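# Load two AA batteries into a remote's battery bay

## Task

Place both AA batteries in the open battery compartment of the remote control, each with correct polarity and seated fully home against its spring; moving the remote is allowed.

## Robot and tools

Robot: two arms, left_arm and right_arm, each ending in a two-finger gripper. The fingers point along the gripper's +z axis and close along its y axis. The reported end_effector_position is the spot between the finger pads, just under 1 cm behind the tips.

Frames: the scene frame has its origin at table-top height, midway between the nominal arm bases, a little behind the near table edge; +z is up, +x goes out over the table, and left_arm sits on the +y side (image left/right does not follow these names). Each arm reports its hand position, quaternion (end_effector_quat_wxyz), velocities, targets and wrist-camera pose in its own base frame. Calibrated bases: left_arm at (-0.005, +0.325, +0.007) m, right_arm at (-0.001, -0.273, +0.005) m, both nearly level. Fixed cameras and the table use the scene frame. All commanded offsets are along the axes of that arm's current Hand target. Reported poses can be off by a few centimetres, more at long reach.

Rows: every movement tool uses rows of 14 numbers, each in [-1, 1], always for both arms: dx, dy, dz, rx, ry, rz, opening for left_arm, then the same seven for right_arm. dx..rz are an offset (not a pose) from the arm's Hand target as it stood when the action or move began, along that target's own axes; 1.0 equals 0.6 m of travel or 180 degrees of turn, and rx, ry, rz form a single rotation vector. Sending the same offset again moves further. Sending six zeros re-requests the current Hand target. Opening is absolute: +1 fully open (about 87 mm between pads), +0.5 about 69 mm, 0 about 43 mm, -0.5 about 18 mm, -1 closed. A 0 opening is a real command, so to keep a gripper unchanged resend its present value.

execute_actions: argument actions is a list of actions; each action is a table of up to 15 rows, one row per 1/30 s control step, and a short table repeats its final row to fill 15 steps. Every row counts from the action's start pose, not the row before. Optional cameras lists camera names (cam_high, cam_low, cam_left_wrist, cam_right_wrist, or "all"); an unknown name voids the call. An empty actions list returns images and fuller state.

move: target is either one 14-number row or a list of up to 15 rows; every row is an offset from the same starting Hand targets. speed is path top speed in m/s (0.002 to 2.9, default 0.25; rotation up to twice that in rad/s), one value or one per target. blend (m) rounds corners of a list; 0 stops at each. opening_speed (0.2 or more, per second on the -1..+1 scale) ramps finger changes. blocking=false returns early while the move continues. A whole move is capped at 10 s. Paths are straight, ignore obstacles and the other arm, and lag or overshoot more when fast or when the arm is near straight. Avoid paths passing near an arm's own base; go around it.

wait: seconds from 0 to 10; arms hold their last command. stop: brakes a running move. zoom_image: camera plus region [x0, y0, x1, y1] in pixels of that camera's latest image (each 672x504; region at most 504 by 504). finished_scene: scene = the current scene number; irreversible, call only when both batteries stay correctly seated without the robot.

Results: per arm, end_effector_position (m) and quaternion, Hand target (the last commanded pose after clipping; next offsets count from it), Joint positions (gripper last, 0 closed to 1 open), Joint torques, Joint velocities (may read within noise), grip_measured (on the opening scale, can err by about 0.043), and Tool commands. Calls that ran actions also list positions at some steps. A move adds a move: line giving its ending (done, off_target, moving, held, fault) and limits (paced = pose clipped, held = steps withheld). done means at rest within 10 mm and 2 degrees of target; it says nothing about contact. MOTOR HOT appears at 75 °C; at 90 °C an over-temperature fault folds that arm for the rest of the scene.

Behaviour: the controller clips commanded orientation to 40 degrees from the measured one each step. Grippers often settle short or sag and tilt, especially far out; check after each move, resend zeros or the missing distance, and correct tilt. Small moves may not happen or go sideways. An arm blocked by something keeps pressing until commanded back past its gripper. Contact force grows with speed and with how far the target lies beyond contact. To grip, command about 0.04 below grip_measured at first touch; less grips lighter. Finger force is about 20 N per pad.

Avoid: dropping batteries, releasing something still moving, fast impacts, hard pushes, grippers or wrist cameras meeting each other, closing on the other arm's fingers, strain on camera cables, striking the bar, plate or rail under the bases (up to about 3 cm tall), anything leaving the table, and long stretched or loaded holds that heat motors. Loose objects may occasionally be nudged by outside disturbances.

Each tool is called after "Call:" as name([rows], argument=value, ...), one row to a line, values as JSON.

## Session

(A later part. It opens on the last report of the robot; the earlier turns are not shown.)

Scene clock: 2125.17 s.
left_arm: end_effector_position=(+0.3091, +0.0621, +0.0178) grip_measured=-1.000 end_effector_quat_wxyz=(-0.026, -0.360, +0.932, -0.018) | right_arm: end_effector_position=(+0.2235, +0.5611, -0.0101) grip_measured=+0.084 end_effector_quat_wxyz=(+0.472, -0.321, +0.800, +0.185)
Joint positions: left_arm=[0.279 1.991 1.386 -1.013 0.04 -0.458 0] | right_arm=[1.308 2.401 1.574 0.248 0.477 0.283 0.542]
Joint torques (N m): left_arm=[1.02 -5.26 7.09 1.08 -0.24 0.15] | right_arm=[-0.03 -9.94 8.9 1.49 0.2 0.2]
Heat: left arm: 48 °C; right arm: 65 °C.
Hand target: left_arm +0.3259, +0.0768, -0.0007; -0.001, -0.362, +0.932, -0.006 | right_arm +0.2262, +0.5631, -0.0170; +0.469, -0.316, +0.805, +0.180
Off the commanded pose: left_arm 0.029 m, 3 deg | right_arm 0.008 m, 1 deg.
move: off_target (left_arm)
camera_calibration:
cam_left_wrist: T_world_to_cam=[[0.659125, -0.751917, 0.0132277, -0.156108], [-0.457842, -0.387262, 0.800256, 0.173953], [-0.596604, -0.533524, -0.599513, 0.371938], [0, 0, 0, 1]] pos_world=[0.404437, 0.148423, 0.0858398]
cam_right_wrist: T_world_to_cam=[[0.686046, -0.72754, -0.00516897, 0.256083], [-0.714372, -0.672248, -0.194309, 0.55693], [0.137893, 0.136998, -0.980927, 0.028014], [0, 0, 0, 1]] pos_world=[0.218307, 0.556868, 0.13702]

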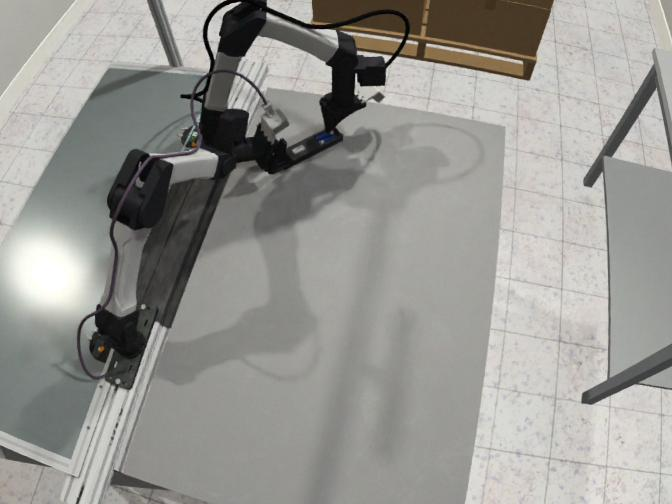

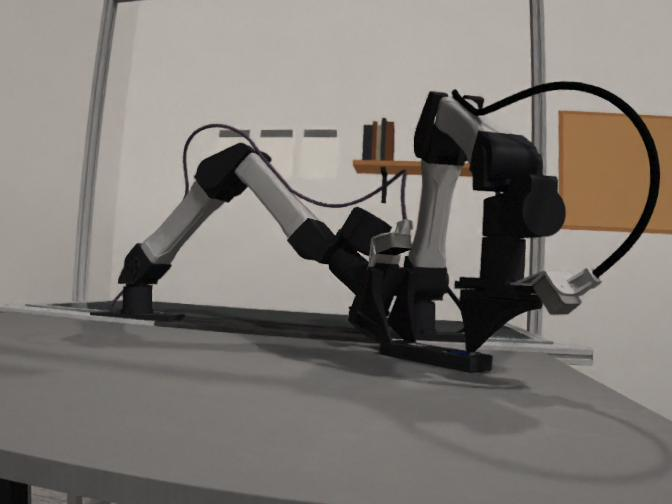

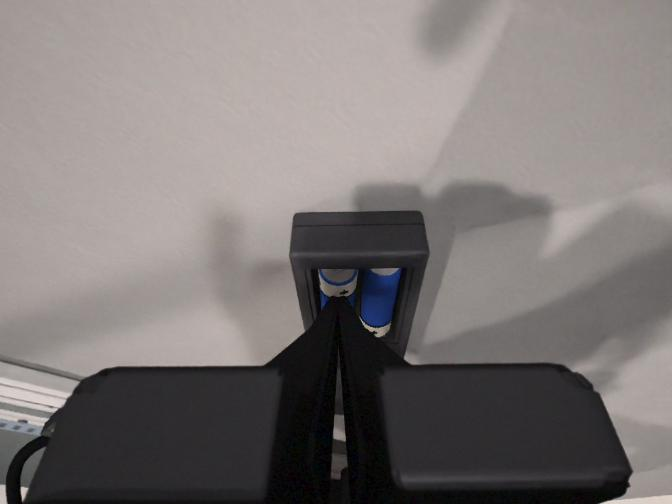

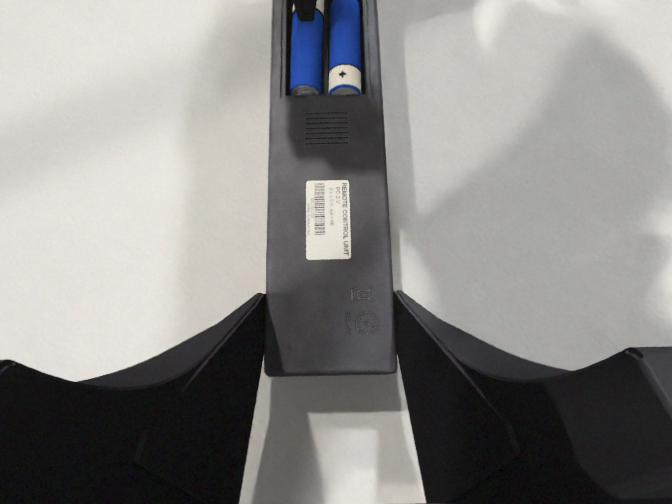

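Call:
move([
  [0.015, 0.0, -0.12, 0, 0, 0, -1, 0, 0, 0, 0, 0, 0, -0.02],
], speed=0.12, cameras=["all"])

Call:
zoom_image(camera="cam_right_wrist", region=[250, 0, 410, 120])

Call:
zoom_image(camera="cam_low", region=[370, 320, 510, 390])

Call:
zoom_image(camera="cam_left_wrist", region=[280, 90, 440, 260])

Scene clock: 2131.90 s.
left_arm: end_effector_position=(+0.3146, +0.0662, +0.0554) grip_measured=-1.000 end_effector_quat_wxyz=(-0.024, -0.360, +0.933, -0.011) | right_arm: end_effector_position=(+0.2235, +0.5611, -0.0101) grip_measured=+0.084 end_effector_quat_wxyz=(+0.472, -0.321, +0.800, +0.185)
Joint positions: left_arm=[0.279 1.972 1.516 -1.161 0.026 -0.457 0] | right_arm=[1.308 2.401 1.574 0.248 0.477 0.283 0.542]
Joint torques (N m): left_arm=[0.27 -11.62 8.88 0.1 -0.11 0.07] | right_arm=[-0.03 -9.87 8.87 1.49 0.21 0.18]
Heat: left arm: 48 °C; right arm: 65 °C.
Hand target: left_arm +0.3192, +0.0715, +0.0713; -0.001, -0.362, +0.932, -0.006 | right_arm +0.2262, +0.5631, -0.0170; +0.469, -0.316, +0.805, +0.180
Off the commanded pose: left_arm 0.017 m, 3 deg | right_arm 0.008 m, 1 deg.
move: off_target (left_arm)
camera_calibration:
cam_left_wrist: T_world_to_cam=[[0.65836, -0.752702, 0.00101925, -0.156144], [-0.456056, -0.397817, 0.796087, 0.14832], [-0.598811, -0.524577, -0.605182, 0.400445], [0, 0, 0, 1]] pos_world=[0.410232, 0.151539, 0.124426]
cam_right_wrist: T_world_to_cam=[[0.686046, -0.72754, -0.00516897, 0.256083], [-0.714372, -0.672248, -0.194309, 0.55693], [0.137893, 0.136998, -0.980927, 0.028014], [0, 0, 0, 1]] pos_world=[0.218307, 0.556868, 0.13702]

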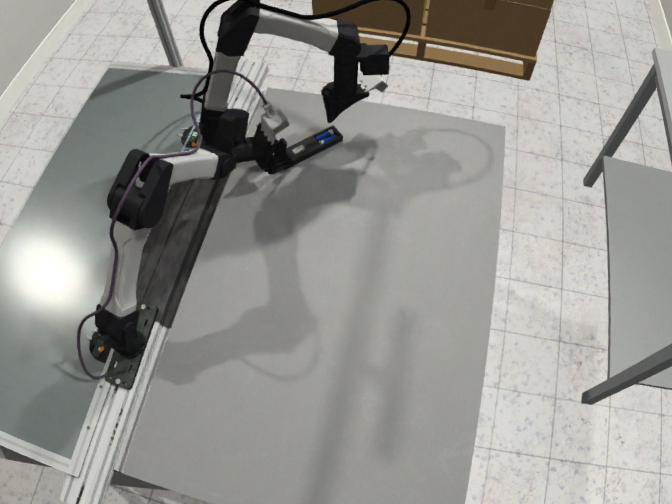

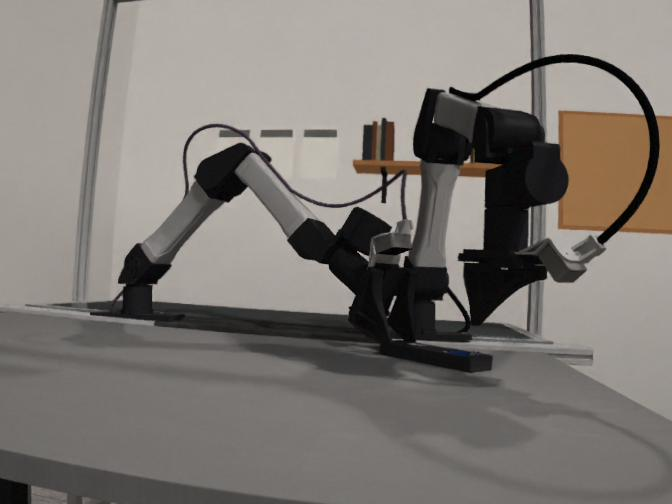

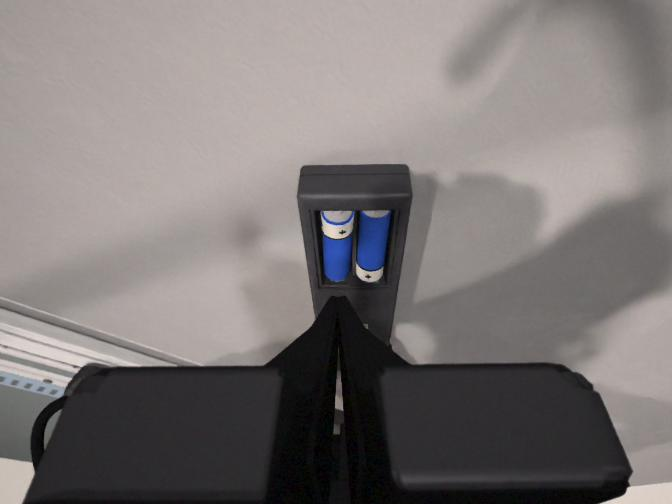

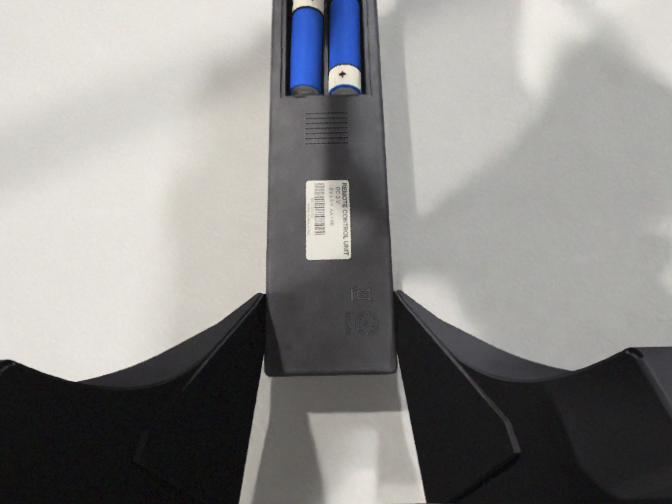

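Scaled by 3.150 from the camera's 672x504 image, which has a finer 960x720 frame.

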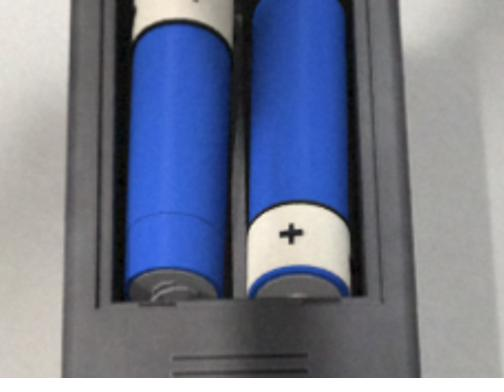

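Scaled by 3.600 from the camera's 672x504 image, which has a finer 960x720 frame.

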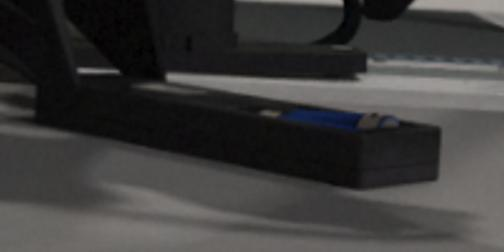

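Scaled by 2.965 from the camera's 672x504 image, which has a finer 960x720 frame.

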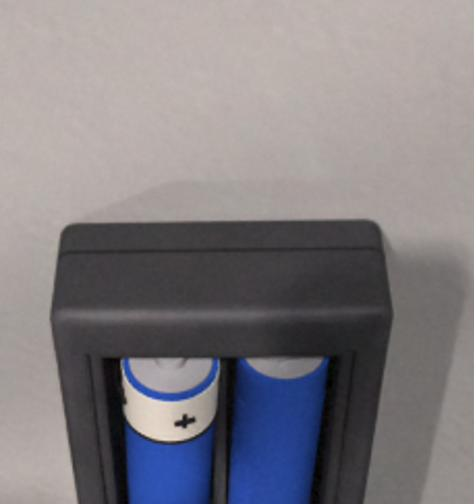

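Call:
zoom_image(camera="cam_low", region=[430, 335, 500, 375])

Call:
zoom_image(camera="cam_high", region=[285, 115, 355, 165])

Call:
zoom_image(camera="cam_left_wrist", region=[290, 190, 430, 300])

Scaled by 7.200 from the camera's 672x504 image, which has a finer 960x720 frame.

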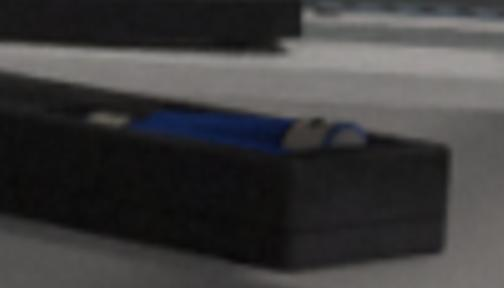

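Scaled by 7.200 from the camera's 672x504 image, which has a finer 960x720 frame.

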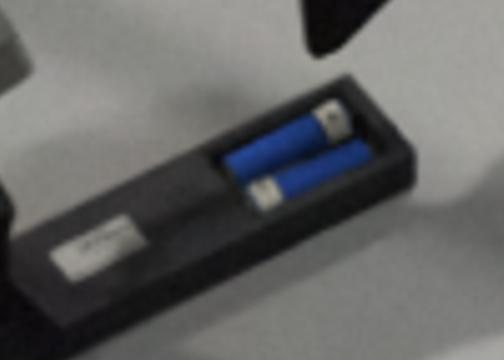

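Scaled by 3.600 from the camera's 672x504 image, which has a finer 960x720 frame.

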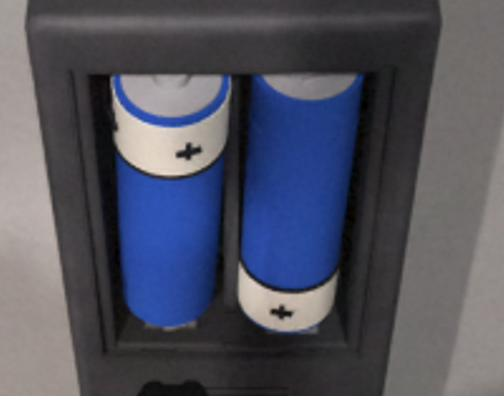

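Call:
move([
  [0, 0.001, 0.057, 0, 0, 0, -1, 0, 0, 0, 0, 0, 0, -0.02],
  [0, 0.001, 0.149, 0, 0, 0, -1, 0, 0, 0, 0, 0, 0, -0.02],
], speed=[0.15, 0.06], blend=0.01, cameras=["cam_left_wrist", "cam_low"])

Call:
zoom_image(camera="cam_left_wrist", region=[280, 220, 400, 340])

Call:
zoom_image(camera="cam_low", region=[430, 335, 500, 375])

Scene clock: 2170.37 s.
left_arm: end_effector_position=(+0.3123, +0.0646, +0.0166) grip_measured=-1.000 end_effector_quat_wxyz=(-0.007, -0.360, +0.933, -0.015) | right_arm: end_effector_position=(+0.2235, +0.5611, -0.0101) grip_measured=+0.084 end_effector_quat_wxyz=(+0.472, -0.321, +0.800, +0.185)
Joint positions: left_arm=[0.279 1.973 1.361 -0.971 0.032 -0.457 0] | right_arm=[1.308 2.401 1.574 0.248 0.477 0.283 0.542]
Joint torques (N m): left_arm=[0.12 -4.08 1.87 1.46 -0.16 0.05] | right_arm=[-0.08 -9.89 8.88 1.47 0.22 0.19]
Heat: left arm: 54 °C; right arm: 65 °C.
Hand target: left_arm +0.3190, +0.0710, -0.0181; -0.001, -0.362, +0.932, -0.006 | right_arm +0.2262, +0.5631, -0.0170; +0.469, -0.316, +0.805, +0.180
Off the commanded pose: left_arm 0.036 m, 1 deg | right_arm 0.008 m, 1 deg.
move: off_target (left_arm)
camera_calibration:
cam_left_wrist: T_world_to_cam=[[0.658379, -0.752385, 0.0212832, -0.15619], [-0.483437, -0.401023, 0.778119, 0.186587], [-0.576911, -0.522587, -0.627756, 0.36823], [0, 0, 0, 1]] pos_world=[0.405471, 0.149742, 0.0892952]
Images, in order (width x height): cam_low 672x504, cam_left_wrist 672x504.

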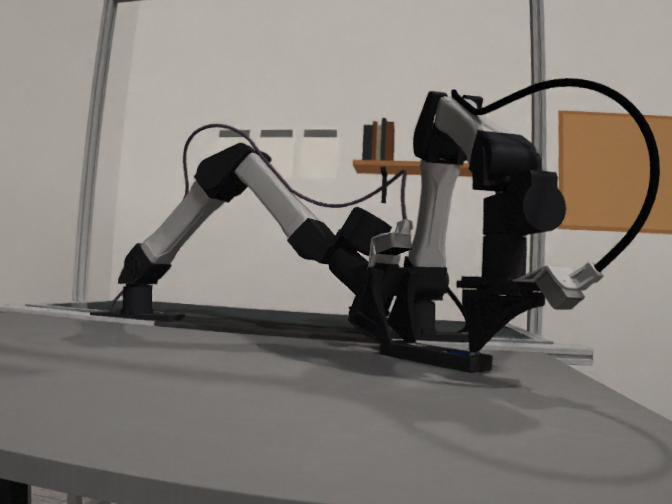

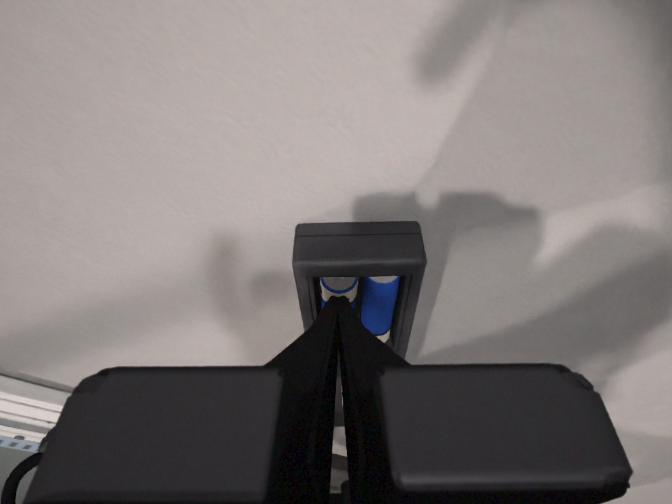

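Scaled by 4.200 from the camera's 672x504 image, which has a finer 960x720 frame.

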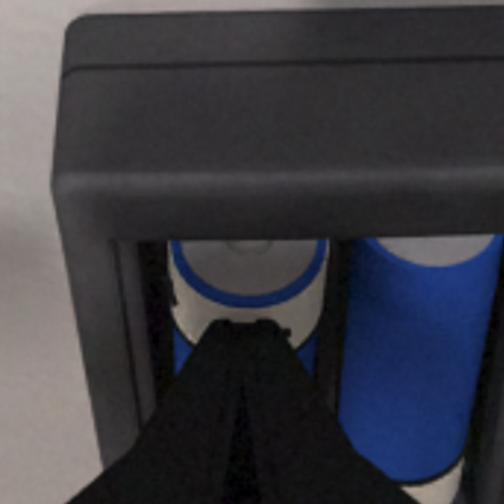

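Scaled by 7.200 from the camera's 672x504 image, which has a finer 960x720 frame.

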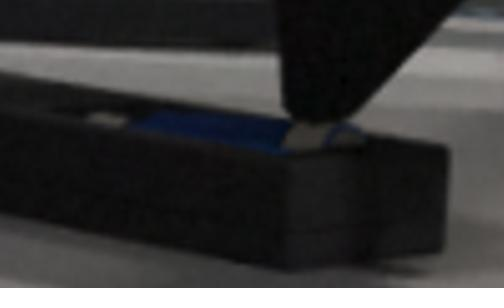

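Call:
move([
  [0.0, 0.0, -0.145, 0, 0, 0, -1, 0, 0, 0, 0, 0, 0, -0.02],
], speed=0.12, cameras=["cam_low", "cam_left_wrist", "cam_right_wrist"])

Call:
zoom_image(camera="cam_low", region=[430, 335, 500, 375])

Call:
zoom_image(camera="cam_left_wrist", region=[290, 190, 430, 300])

Call:
zoom_image(camera="cam_right_wrist", region=[250, 0, 410, 120])

Scene clock: 2189.20 s.
left_arm: end_effector_position=(+0.3142, +0.0661, +0.0538) grip_measured=-1.000 end_effector_quat_wxyz=(-0.023, -0.360, +0.933, -0.011) | right_arm: end_effector_position=(+0.2235, +0.5611, -0.0101) grip_measured=+0.084 end_effector_quat_wxyz=(+0.472, -0.321, +0.800, +0.185)
Joint positions: left_arm=[0.279 1.97 1.507 -1.152 0.026 -0.457 0] | right_arm=[1.308 2.401 1.574 0.248 0.477 0.283 0.542]
Joint torques (N m): left_arm=[0.32 -11.34 8.87 0.11 -0.11 0.08] | right_arm=[-0.03 -9.92 8.81 1.48 0.21 0.2]
Heat: left arm: 50 °C; right arm: 65 °C.
Hand target: left_arm +0.3188, +0.0719, +0.0689; -0.001, -0.362, +0.932, -0.006 | right_arm +0.2262, +0.5631, -0.0170; +0.469, -0.316, +0.805, +0.180
Off the commanded pose: left_arm 0.017 m, 3 deg | right_arm 0.008 m, 1 deg.
move: off_target (left_arm)
camera_calibration:
cam_left_wrist: T_world_to_cam=[[0.658387, -0.752677, 0.00198567, -0.156099], [-0.457837, -0.398386, 0.794779, 0.150027], [-0.597421, -0.524182, -0.606895, 0.398836], [0, 0, 0, 1]] pos_world=[0.409735, 0.151339, 0.123123]
cam_right_wrist: T_world_to_cam=[[0.686046, -0.72754, -0.00516897, 0.256083], [-0.714372, -0.672248, -0.194309, 0.55693], [0.137893, 0.136998, -0.980927, 0.028014], [0, 0, 0, 1]] pos_world=[0.218307, 0.556868, 0.13702]
Images, in order (width x height): cam_low 672x504, cam_left_wrist 672x504, cam_right_wrist 672x504.

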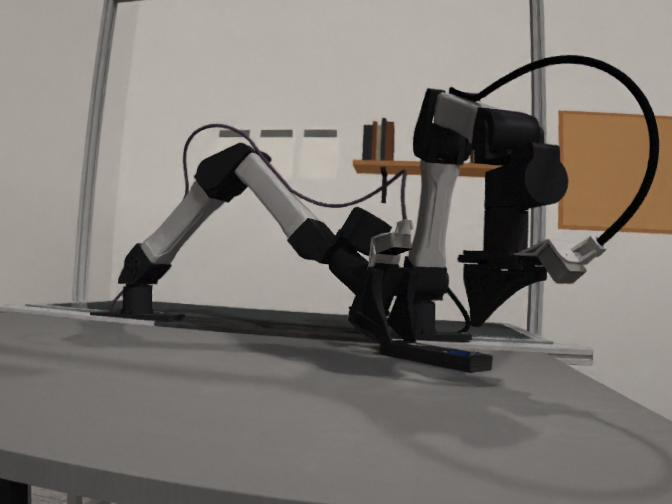

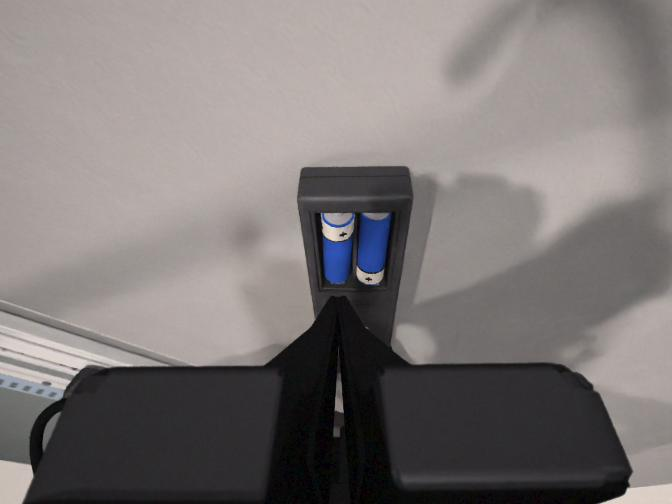

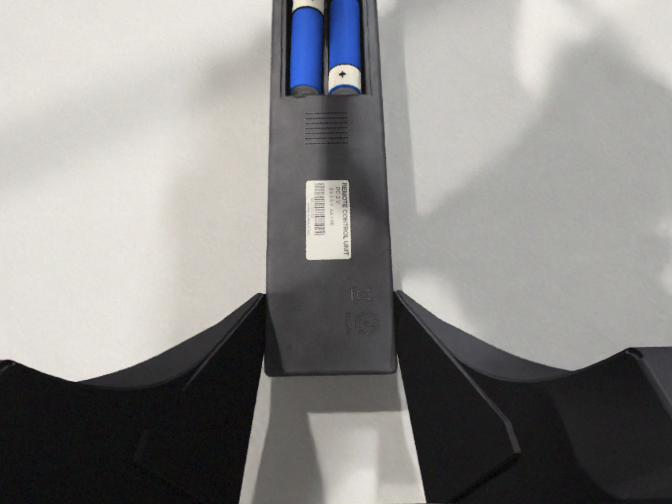

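Scaled by 7.200 from the camera's 672x504 image, which has a finer 960x720 frame.

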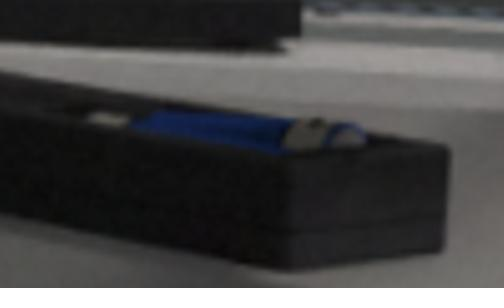

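Scaled by 3.600 from the camera's 672x504 image, which has a finer 960x720 frame.

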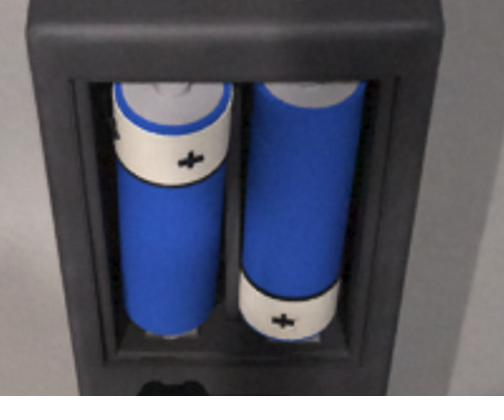

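Scaled by 3.150 from the camera's 672x504 image, which has a finer 960x720 frame.

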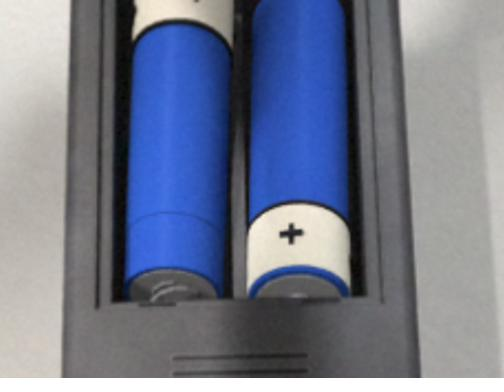

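Call:
move([
  [0, 0.001, 0.053, 0, 0, 0, -0.67, 0, 0, 0, 0, 0, 0, -0.02],
  [0, 0.001, 0.125, 0, 0, 0, -0.67, 0, 0, 0, 0, 0, 0, -0.02],
  [0, 0.001, 0.125, 0, 0, 0, -0.95, 0, 0, 0, 0, 0, 0, -0.02],
  [0.06, 0.001, 0.145, 0, 0, 0, -0.95, 0, 0, 0, 0, 0, 0, -0.02],
], speed=[0.15, 0.06, 0.06, 0.06], blend=[0.01, 0, 0, 0], opening_speed=0.8, cameras=["cam_left_wrist", "cam_low", "cam_right_wrist"])

Call:
zoom_image(camera="cam_left_wrist", region=[280, 220, 400, 340])

Call:
zoom_image(camera="cam_low", region=[430, 335, 500, 375])

Call:
zoom_image(camera="cam_right_wrist", region=[250, 0, 410, 120])

Scene clock: 2225.23 s.
left_arm: end_effector_position=(+0.3103, +0.0617, +0.0135) grip_measured=-0.695 end_effector_quat_wxyz=(+0.049, -0.358, +0.932, -0.002) | right_arm: end_effector_position=(+0.2235, +0.5611, -0.0101) grip_measured=+0.084 end_effector_quat_wxyz=(+0.472, -0.321, +0.800, +0.185)
Joint positions: left_arm=[0.254 1.866 1.216 -0.823 -0.006 -0.48 0.153] | right_arm=[1.308 2.401 1.574 0.248 0.477 0.283 0.542]
Joint torques (N m): left_arm=[-1.66 -3.43 1.06 0.66 0.16 -0.18] | right_arm=[0.01 -9.94 8.88 1.48 0.2 0.2]
Heat: left arm: 52 °C; right arm: 65 °C.
Hand target: left_arm +0.2920, +0.0471, -0.0178; -0.001, -0.362, +0.932, -0.006 | right_arm +0.2262, +0.5631, -0.0170; +0.469, -0.316, +0.805, +0.180
Off the commanded pose: left_arm 0.039 m, 6 deg | right_arm 0.008 m, 1 deg.
move: off_target (left_arm); target 3's new opening was sent with left_arm's hand 0.022 m and 1 deg from that target
camera_calibration:
cam_left_wrist: T_world_to_cam=[[0.65499, -0.754824, 0.0350586, -0.155909], [-0.554504, -0.448611, 0.700909, 0.212919], [-0.513335, -0.478528, -0.712389, 0.342269], [0, 0, 0, 1]] pos_world=[0.395882, 0.141619, 0.100058]
cam_right_wrist: T_world_to_cam=[[0.686046, -0.72754, -0.00516897, 0.256083], [-0.714372, -0.672248, -0.194309, 0.55693], [0.137893, 0.136998, -0.980927, 0.028014], [0, 0, 0, 1]] pos_world=[0.218307, 0.556868, 0.13702]
Images, in order (width x height): cam_low 672x504, cam_left_wrist 672x504, cam_right_wrist 672x504.

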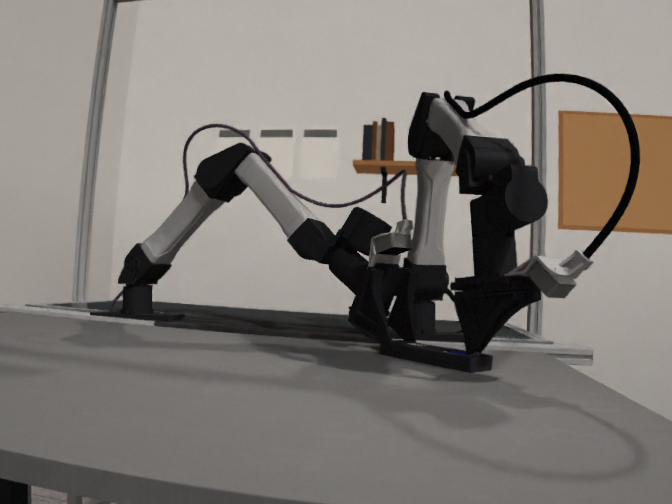

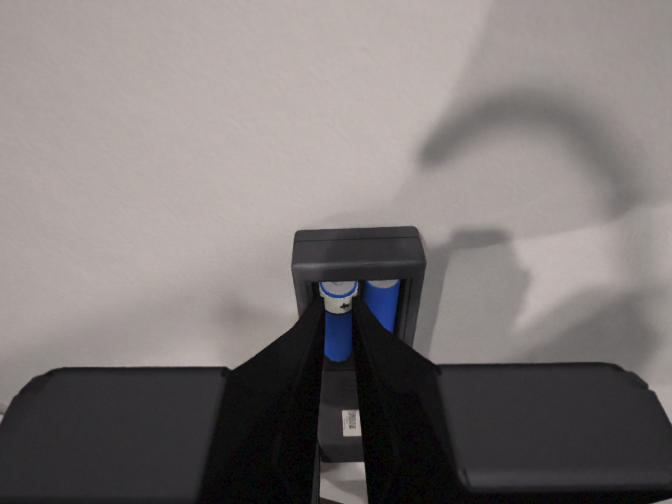

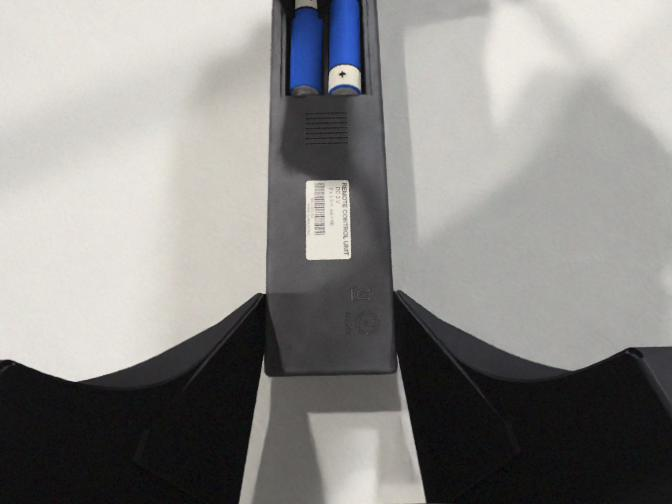

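Scaled by 4.200 from the camera's 672x504 image, which has a finer 960x720 frame.

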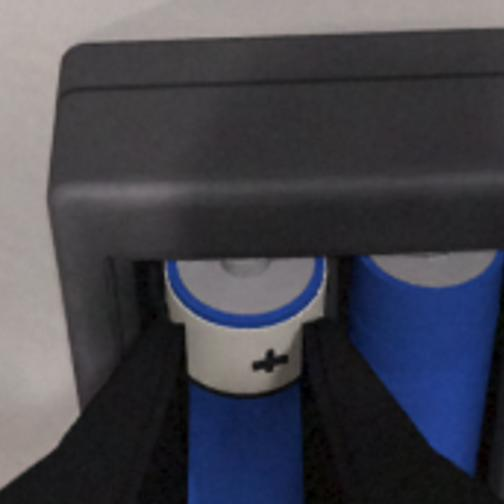

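Scaled by 7.200 from the camera's 672x504 image, which has a finer 960x720 frame.

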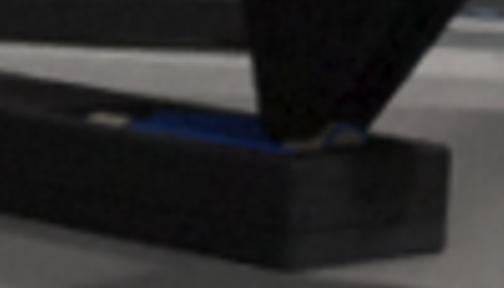

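Scaled by 3.150 from the camera's 672x504 image, which has a finer 960x720 frame.

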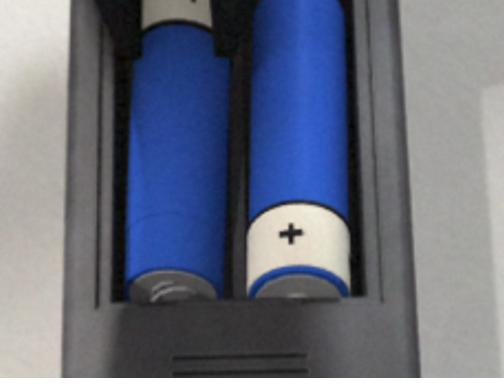

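Call:
zoom_image(camera="cam_left_wrist", region=[315, 270, 405, 320])

Call:
zoom_image(camera="cam_low", region=[440, 340, 500, 375])

Scaled by 5.600 from the camera's 672x504 image, which has a finer 960x720 frame.

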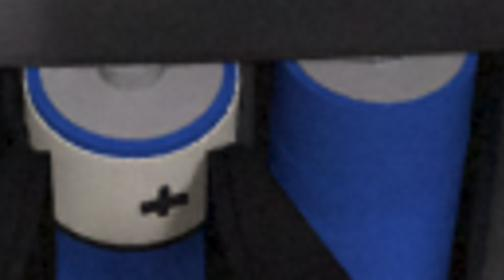

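Scaled by 8.400 from the camera's 672x504 image, which has a finer 960x720 frame.

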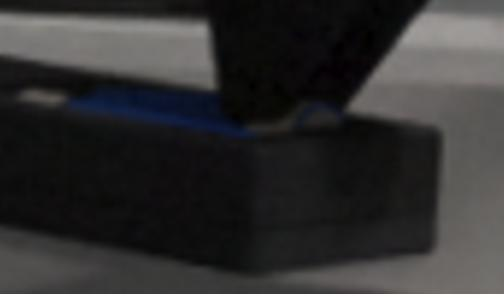

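Call:
move([
  [-0.05, 0.0, -0.03, 0, 0, 0, -0.95, 0, 0, 0, 0, 0, 0, -0.02],
  [-0.05, 0.0, -0.03, 0, 0, 0, -0.55, 0, 0, 0, 0, 0, 0, -0.02],
  [-0.05, 0.0, -0.115, 0, 0, 0, -0.55, 0, 0, 0, 0, 0, 0, -0.02],
  [-0.055, 0.0, -0.115, 0, 0, 0, -1, 0, 0, 0, 0, 0, 0, -0.02],
], speed=[0.08, 0.08, 0.1, 0.1], opening_speed=0.8, cameras=["cam_left_wrist", "cam_low", "cam_right_wrist"])

Call:
zoom_image(camera="cam_left_wrist", region=[290, 190, 430, 300])

Call:
zoom_image(camera="cam_low", region=[430, 335, 500, 375])

Call:
zoom_image(camera="cam_right_wrist", region=[250, 0, 410, 120])

Scene clock: 2248.83 s.
left_arm: end_effector_position=(+0.3120, +0.0639, +0.0413) grip_measured=-1.000 end_effector_quat_wxyz=(-0.015, -0.362, +0.932, -0.010) | right_arm: end_effector_position=(+0.2235, +0.5611, -0.0101) grip_measured=+0.084 end_effector_quat_wxyz=(+0.472, -0.321, +0.800, +0.185)
Joint positions: left_arm=[0.273 1.956 1.438 -1.081 0.022 -0.467 0] | right_arm=[1.308 2.401 1.574 0.248 0.477 0.283 0.542]
Joint torques (N m): left_arm=[0.65 -9.89 8.85 0.14 -0.08 0.15] | right_arm=[-0.01 -9.89 8.9 1.48 0.22 0.2]
Heat: left arm: 49 °C; right arm: 65 °C.
Hand target: left_arm +0.3163, +0.0702, +0.0510; -0.001, -0.362, +0.932, -0.006 | right_arm +0.2262, +0.5631, -0.0170; +0.469, -0.316, +0.805, +0.180
Off the commanded pose: left_arm 0.012 m, 2 deg | right_arm 0.008 m, 1 deg.
move: off_target (left_arm); target 2's new opening was sent with left_arm's hand 0.018 m and 1 deg from that target; target 4's new opening was sent with left_arm's hand 0.012 m and 2 deg from that target
camera_calibration:
cam_left_wrist: T_world_to_cam=[[0.661353, -0.750056, 0.00530756, -0.157493], [-0.467849, -0.406969, 0.784534, 0.162217], [-0.586284, -0.521337, -0.620063, 0.385656], [0, 0, 0, 1]] pos_world=[0.406156, 0.148945, 0.112702]
cam_right_wrist: T_world_to_cam=[[0.686046, -0.72754, -0.00516897, 0.256083], [-0.714372, -0.672248, -0.194309, 0.55693], [0.137893, 0.136998, -0.980927, 0.028014], [0, 0, 0, 1]] pos_world=[0.218307, 0.556868, 0.13702]
Images, in order (width x height): cam_low 672x504, cam_left_wrist 672x504, cam_right_wrist 672x504.

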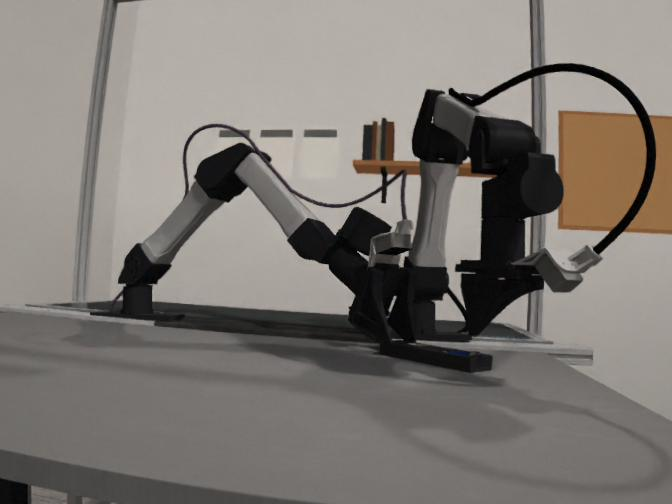

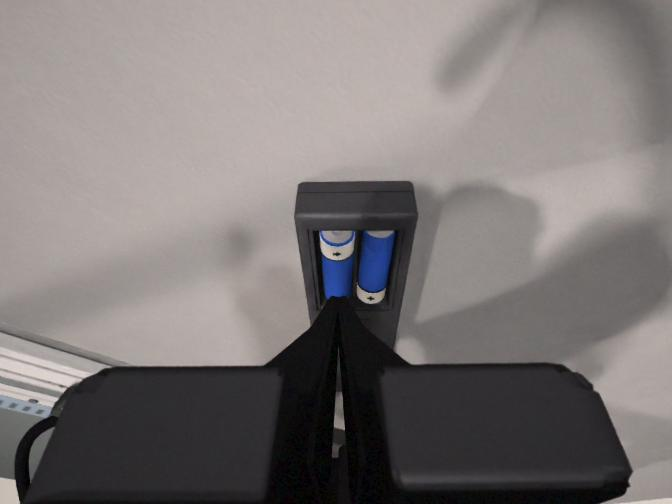

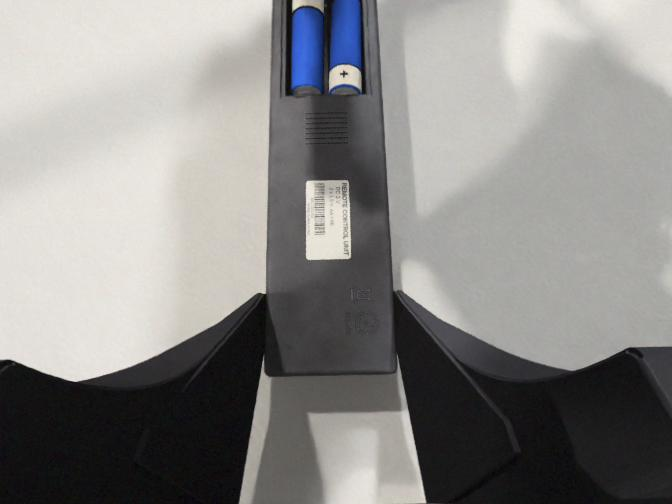

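Scaled by 3.600 from the camera's 672x504 image, which has a finer 960x720 frame.

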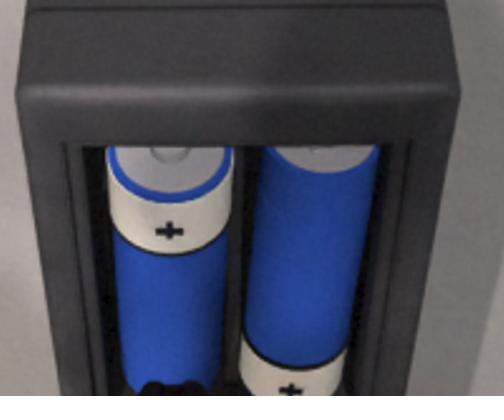

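Scaled by 7.200 from the camera's 672x504 image, which has a finer 960x720 frame.

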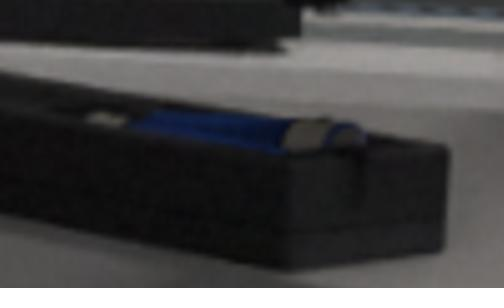

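Scaled by 3.150 from the camera's 672x504 image, which has a finer 960x720 frame.

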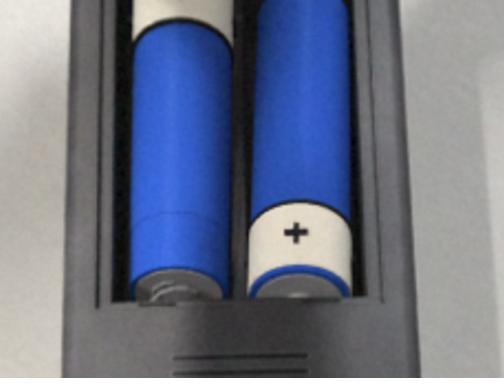

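Call:
move([
  [0.0, 0.0, 0.04, 0, 0, 0, -1, 0, 0, 0, 0, 0, 0, -0.02],
  [0.0, 0.0, 0.07, 0, 0, 0, -1, 0, 0, 0, 0, 0, 0, -0.02],
], speed=[0.1, 0.04], blend=0.01, cameras=["cam_low"])

Call:
zoom_image(camera="cam_low", region=[430, 335, 500, 375])

Scene clock: 2262.47 s.
left_arm: end_effector_position=(+0.3115, +0.0638, +0.0190) grip_measured=-1.000 end_effector_quat_wxyz=(-0.009, -0.362, +0.932, -0.010) | right_arm: end_effector_position=(+0.2235, +0.5611, -0.0101) grip_measured=+0.084 end_effector_quat_wxyz=(+0.472, -0.321, +0.800, +0.185)
Joint positions: left_arm=[0.273 1.969 1.367 -0.984 0.022 -0.467 0] | right_arm=[1.308 2.401 1.574 0.248 0.477 0.283 0.542]
Joint torques (N m): left_arm=[0.51 -7.09 5.49 0.73 -0.08 0.14] | right_arm=[-0.08 -9.89 8.87 1.47 0.22 0.19]
Heat: left arm: 50 °C; right arm: 65 °C.
Hand target: left_arm +0.3163, +0.0697, +0.0090; -0.001, -0.362, +0.932, -0.006 | right_arm +0.2262, +0.5631, -0.0170; +0.469, -0.316, +0.805, +0.180
Off the commanded pose: left_arm 0.013 m, 1 deg | right_arm 0.008 m, 1 deg.
move: off_target (left_arm); blend cut to 0.009 m at target 1
Images, in order (width x height): cam_low 672x504.

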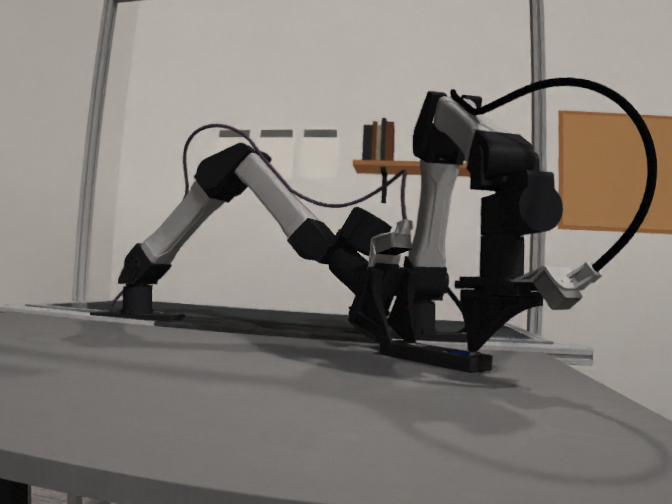

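Scaled by 7.200 from the camera's 672x504 image, which has a finer 960x720 frame.

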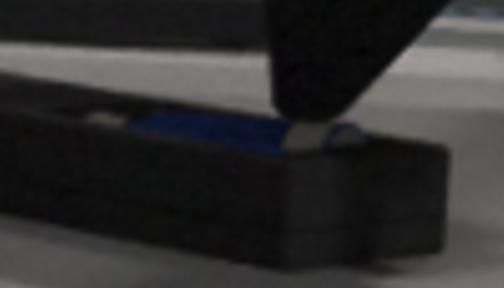

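Call:
move([
  [0.02, 0.0, -0.14, 0, 0, 0, -1, 0, 0, 0, 0, 0, 0, -0.02],
], speed=0.2, cameras=["cam_right_wrist", "cam_left_wrist", "cam_low", "cam_high"])

Call:
zoom_image(camera="cam_right_wrist", region=[280, 60, 340, 105])

Call:
zoom_image(camera="cam_left_wrist", region=[300, 130, 420, 260])

Scene clock: 2301.87 s.
left_arm: end_effector_position=(+0.3047, +0.0610, +0.0822) grip_measured=-1.000 end_effector_quat_wxyz=(-0.015, -0.360, +0.933, -0.010) | right_arm: end_effector_position=(+0.2235, +0.5611, -0.0101) grip_measured=+0.084 end_effector_quat_wxyz=(+0.472, -0.321, +0.800, +0.185)
Joint positions: left_arm=[0.27 1.895 1.522 -1.226 0.022 -0.467 0] | right_arm=[1.308 2.401 1.574 0.248 0.477 0.283 0.542]
Joint torques (N m): left_arm=[-0.38 -10.06 8.54 0.11 -0.08 -0.01] | right_arm=[-0.02 -9.88 8.85 1.48 0.22 0.19]
Heat: left arm: 49 °C; right arm: 65 °C.
Hand target: left_arm +0.3072, +0.0625, +0.0930; -0.001, -0.362, +0.932, -0.006 | right_arm +0.2262, +0.5631, -0.0170; +0.469, -0.316, +0.805, +0.180
Off the commanded pose: left_arm 0.011 m, 2 deg | right_arm 0.008 m, 1 deg.
move: off_target (left_arm)
camera_calibration:
cam_left_wrist: T_world_to_cam=[[0.659083, -0.752054, 0.00486585, -0.154211], [-0.468219, -0.405256, 0.7852, 0.125424], [-0.588541, -0.519791, -0.619223, 0.405728], [0, 0, 0, 1]] pos_world=[0.399151, 0.145747, 0.153504]
cam_right_wrist: T_world_to_cam=[[0.686046, -0.72754, -0.00516897, 0.256083], [-0.714372, -0.672248, -0.194309, 0.55693], [0.137893, 0.136998, -0.980927, 0.028014], [0, 0, 0, 1]] pos_world=[0.218307, 0.556868, 0.13702]

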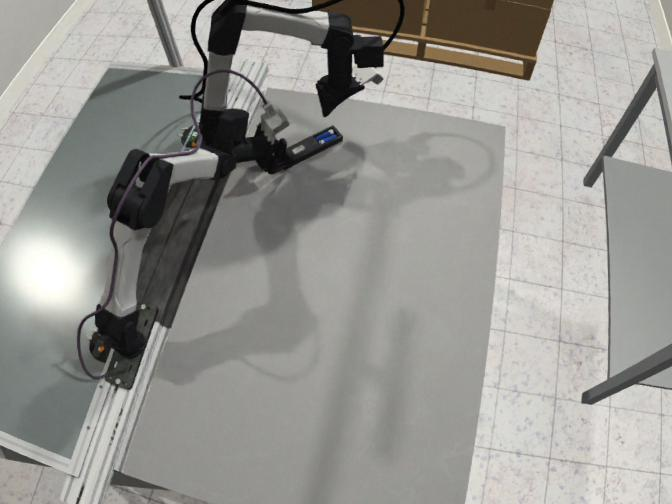

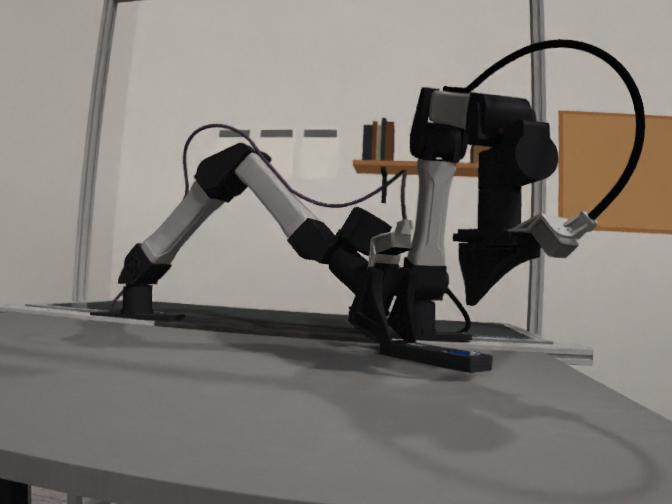

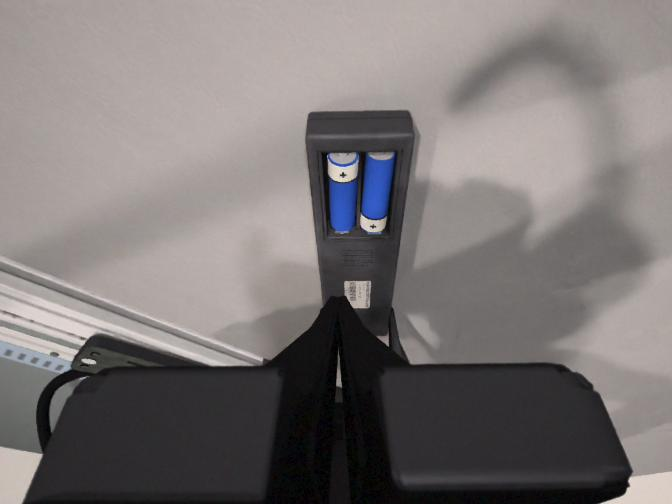

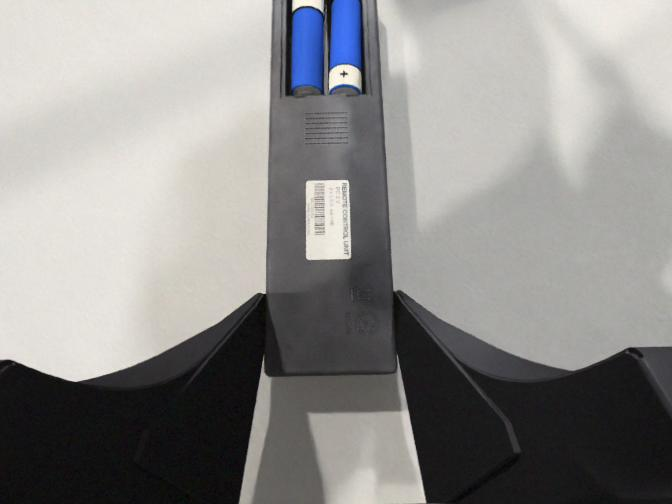

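Scaled by 8.400 from the camera's 672x504 image, which has a finer 960x720 frame.

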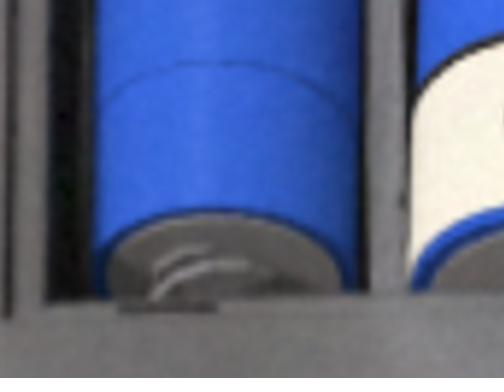

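Scaled by 3.877 from the camera's 672x504 image, which has a finer 960x720 frame.

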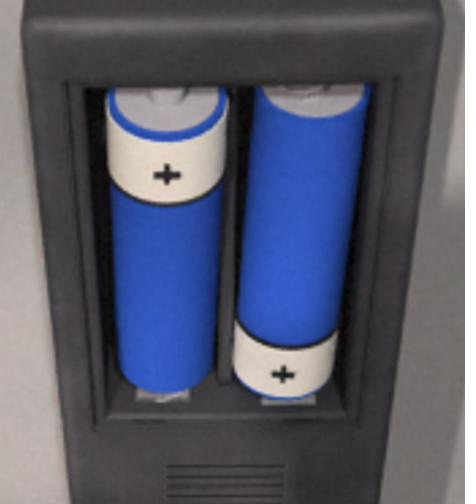

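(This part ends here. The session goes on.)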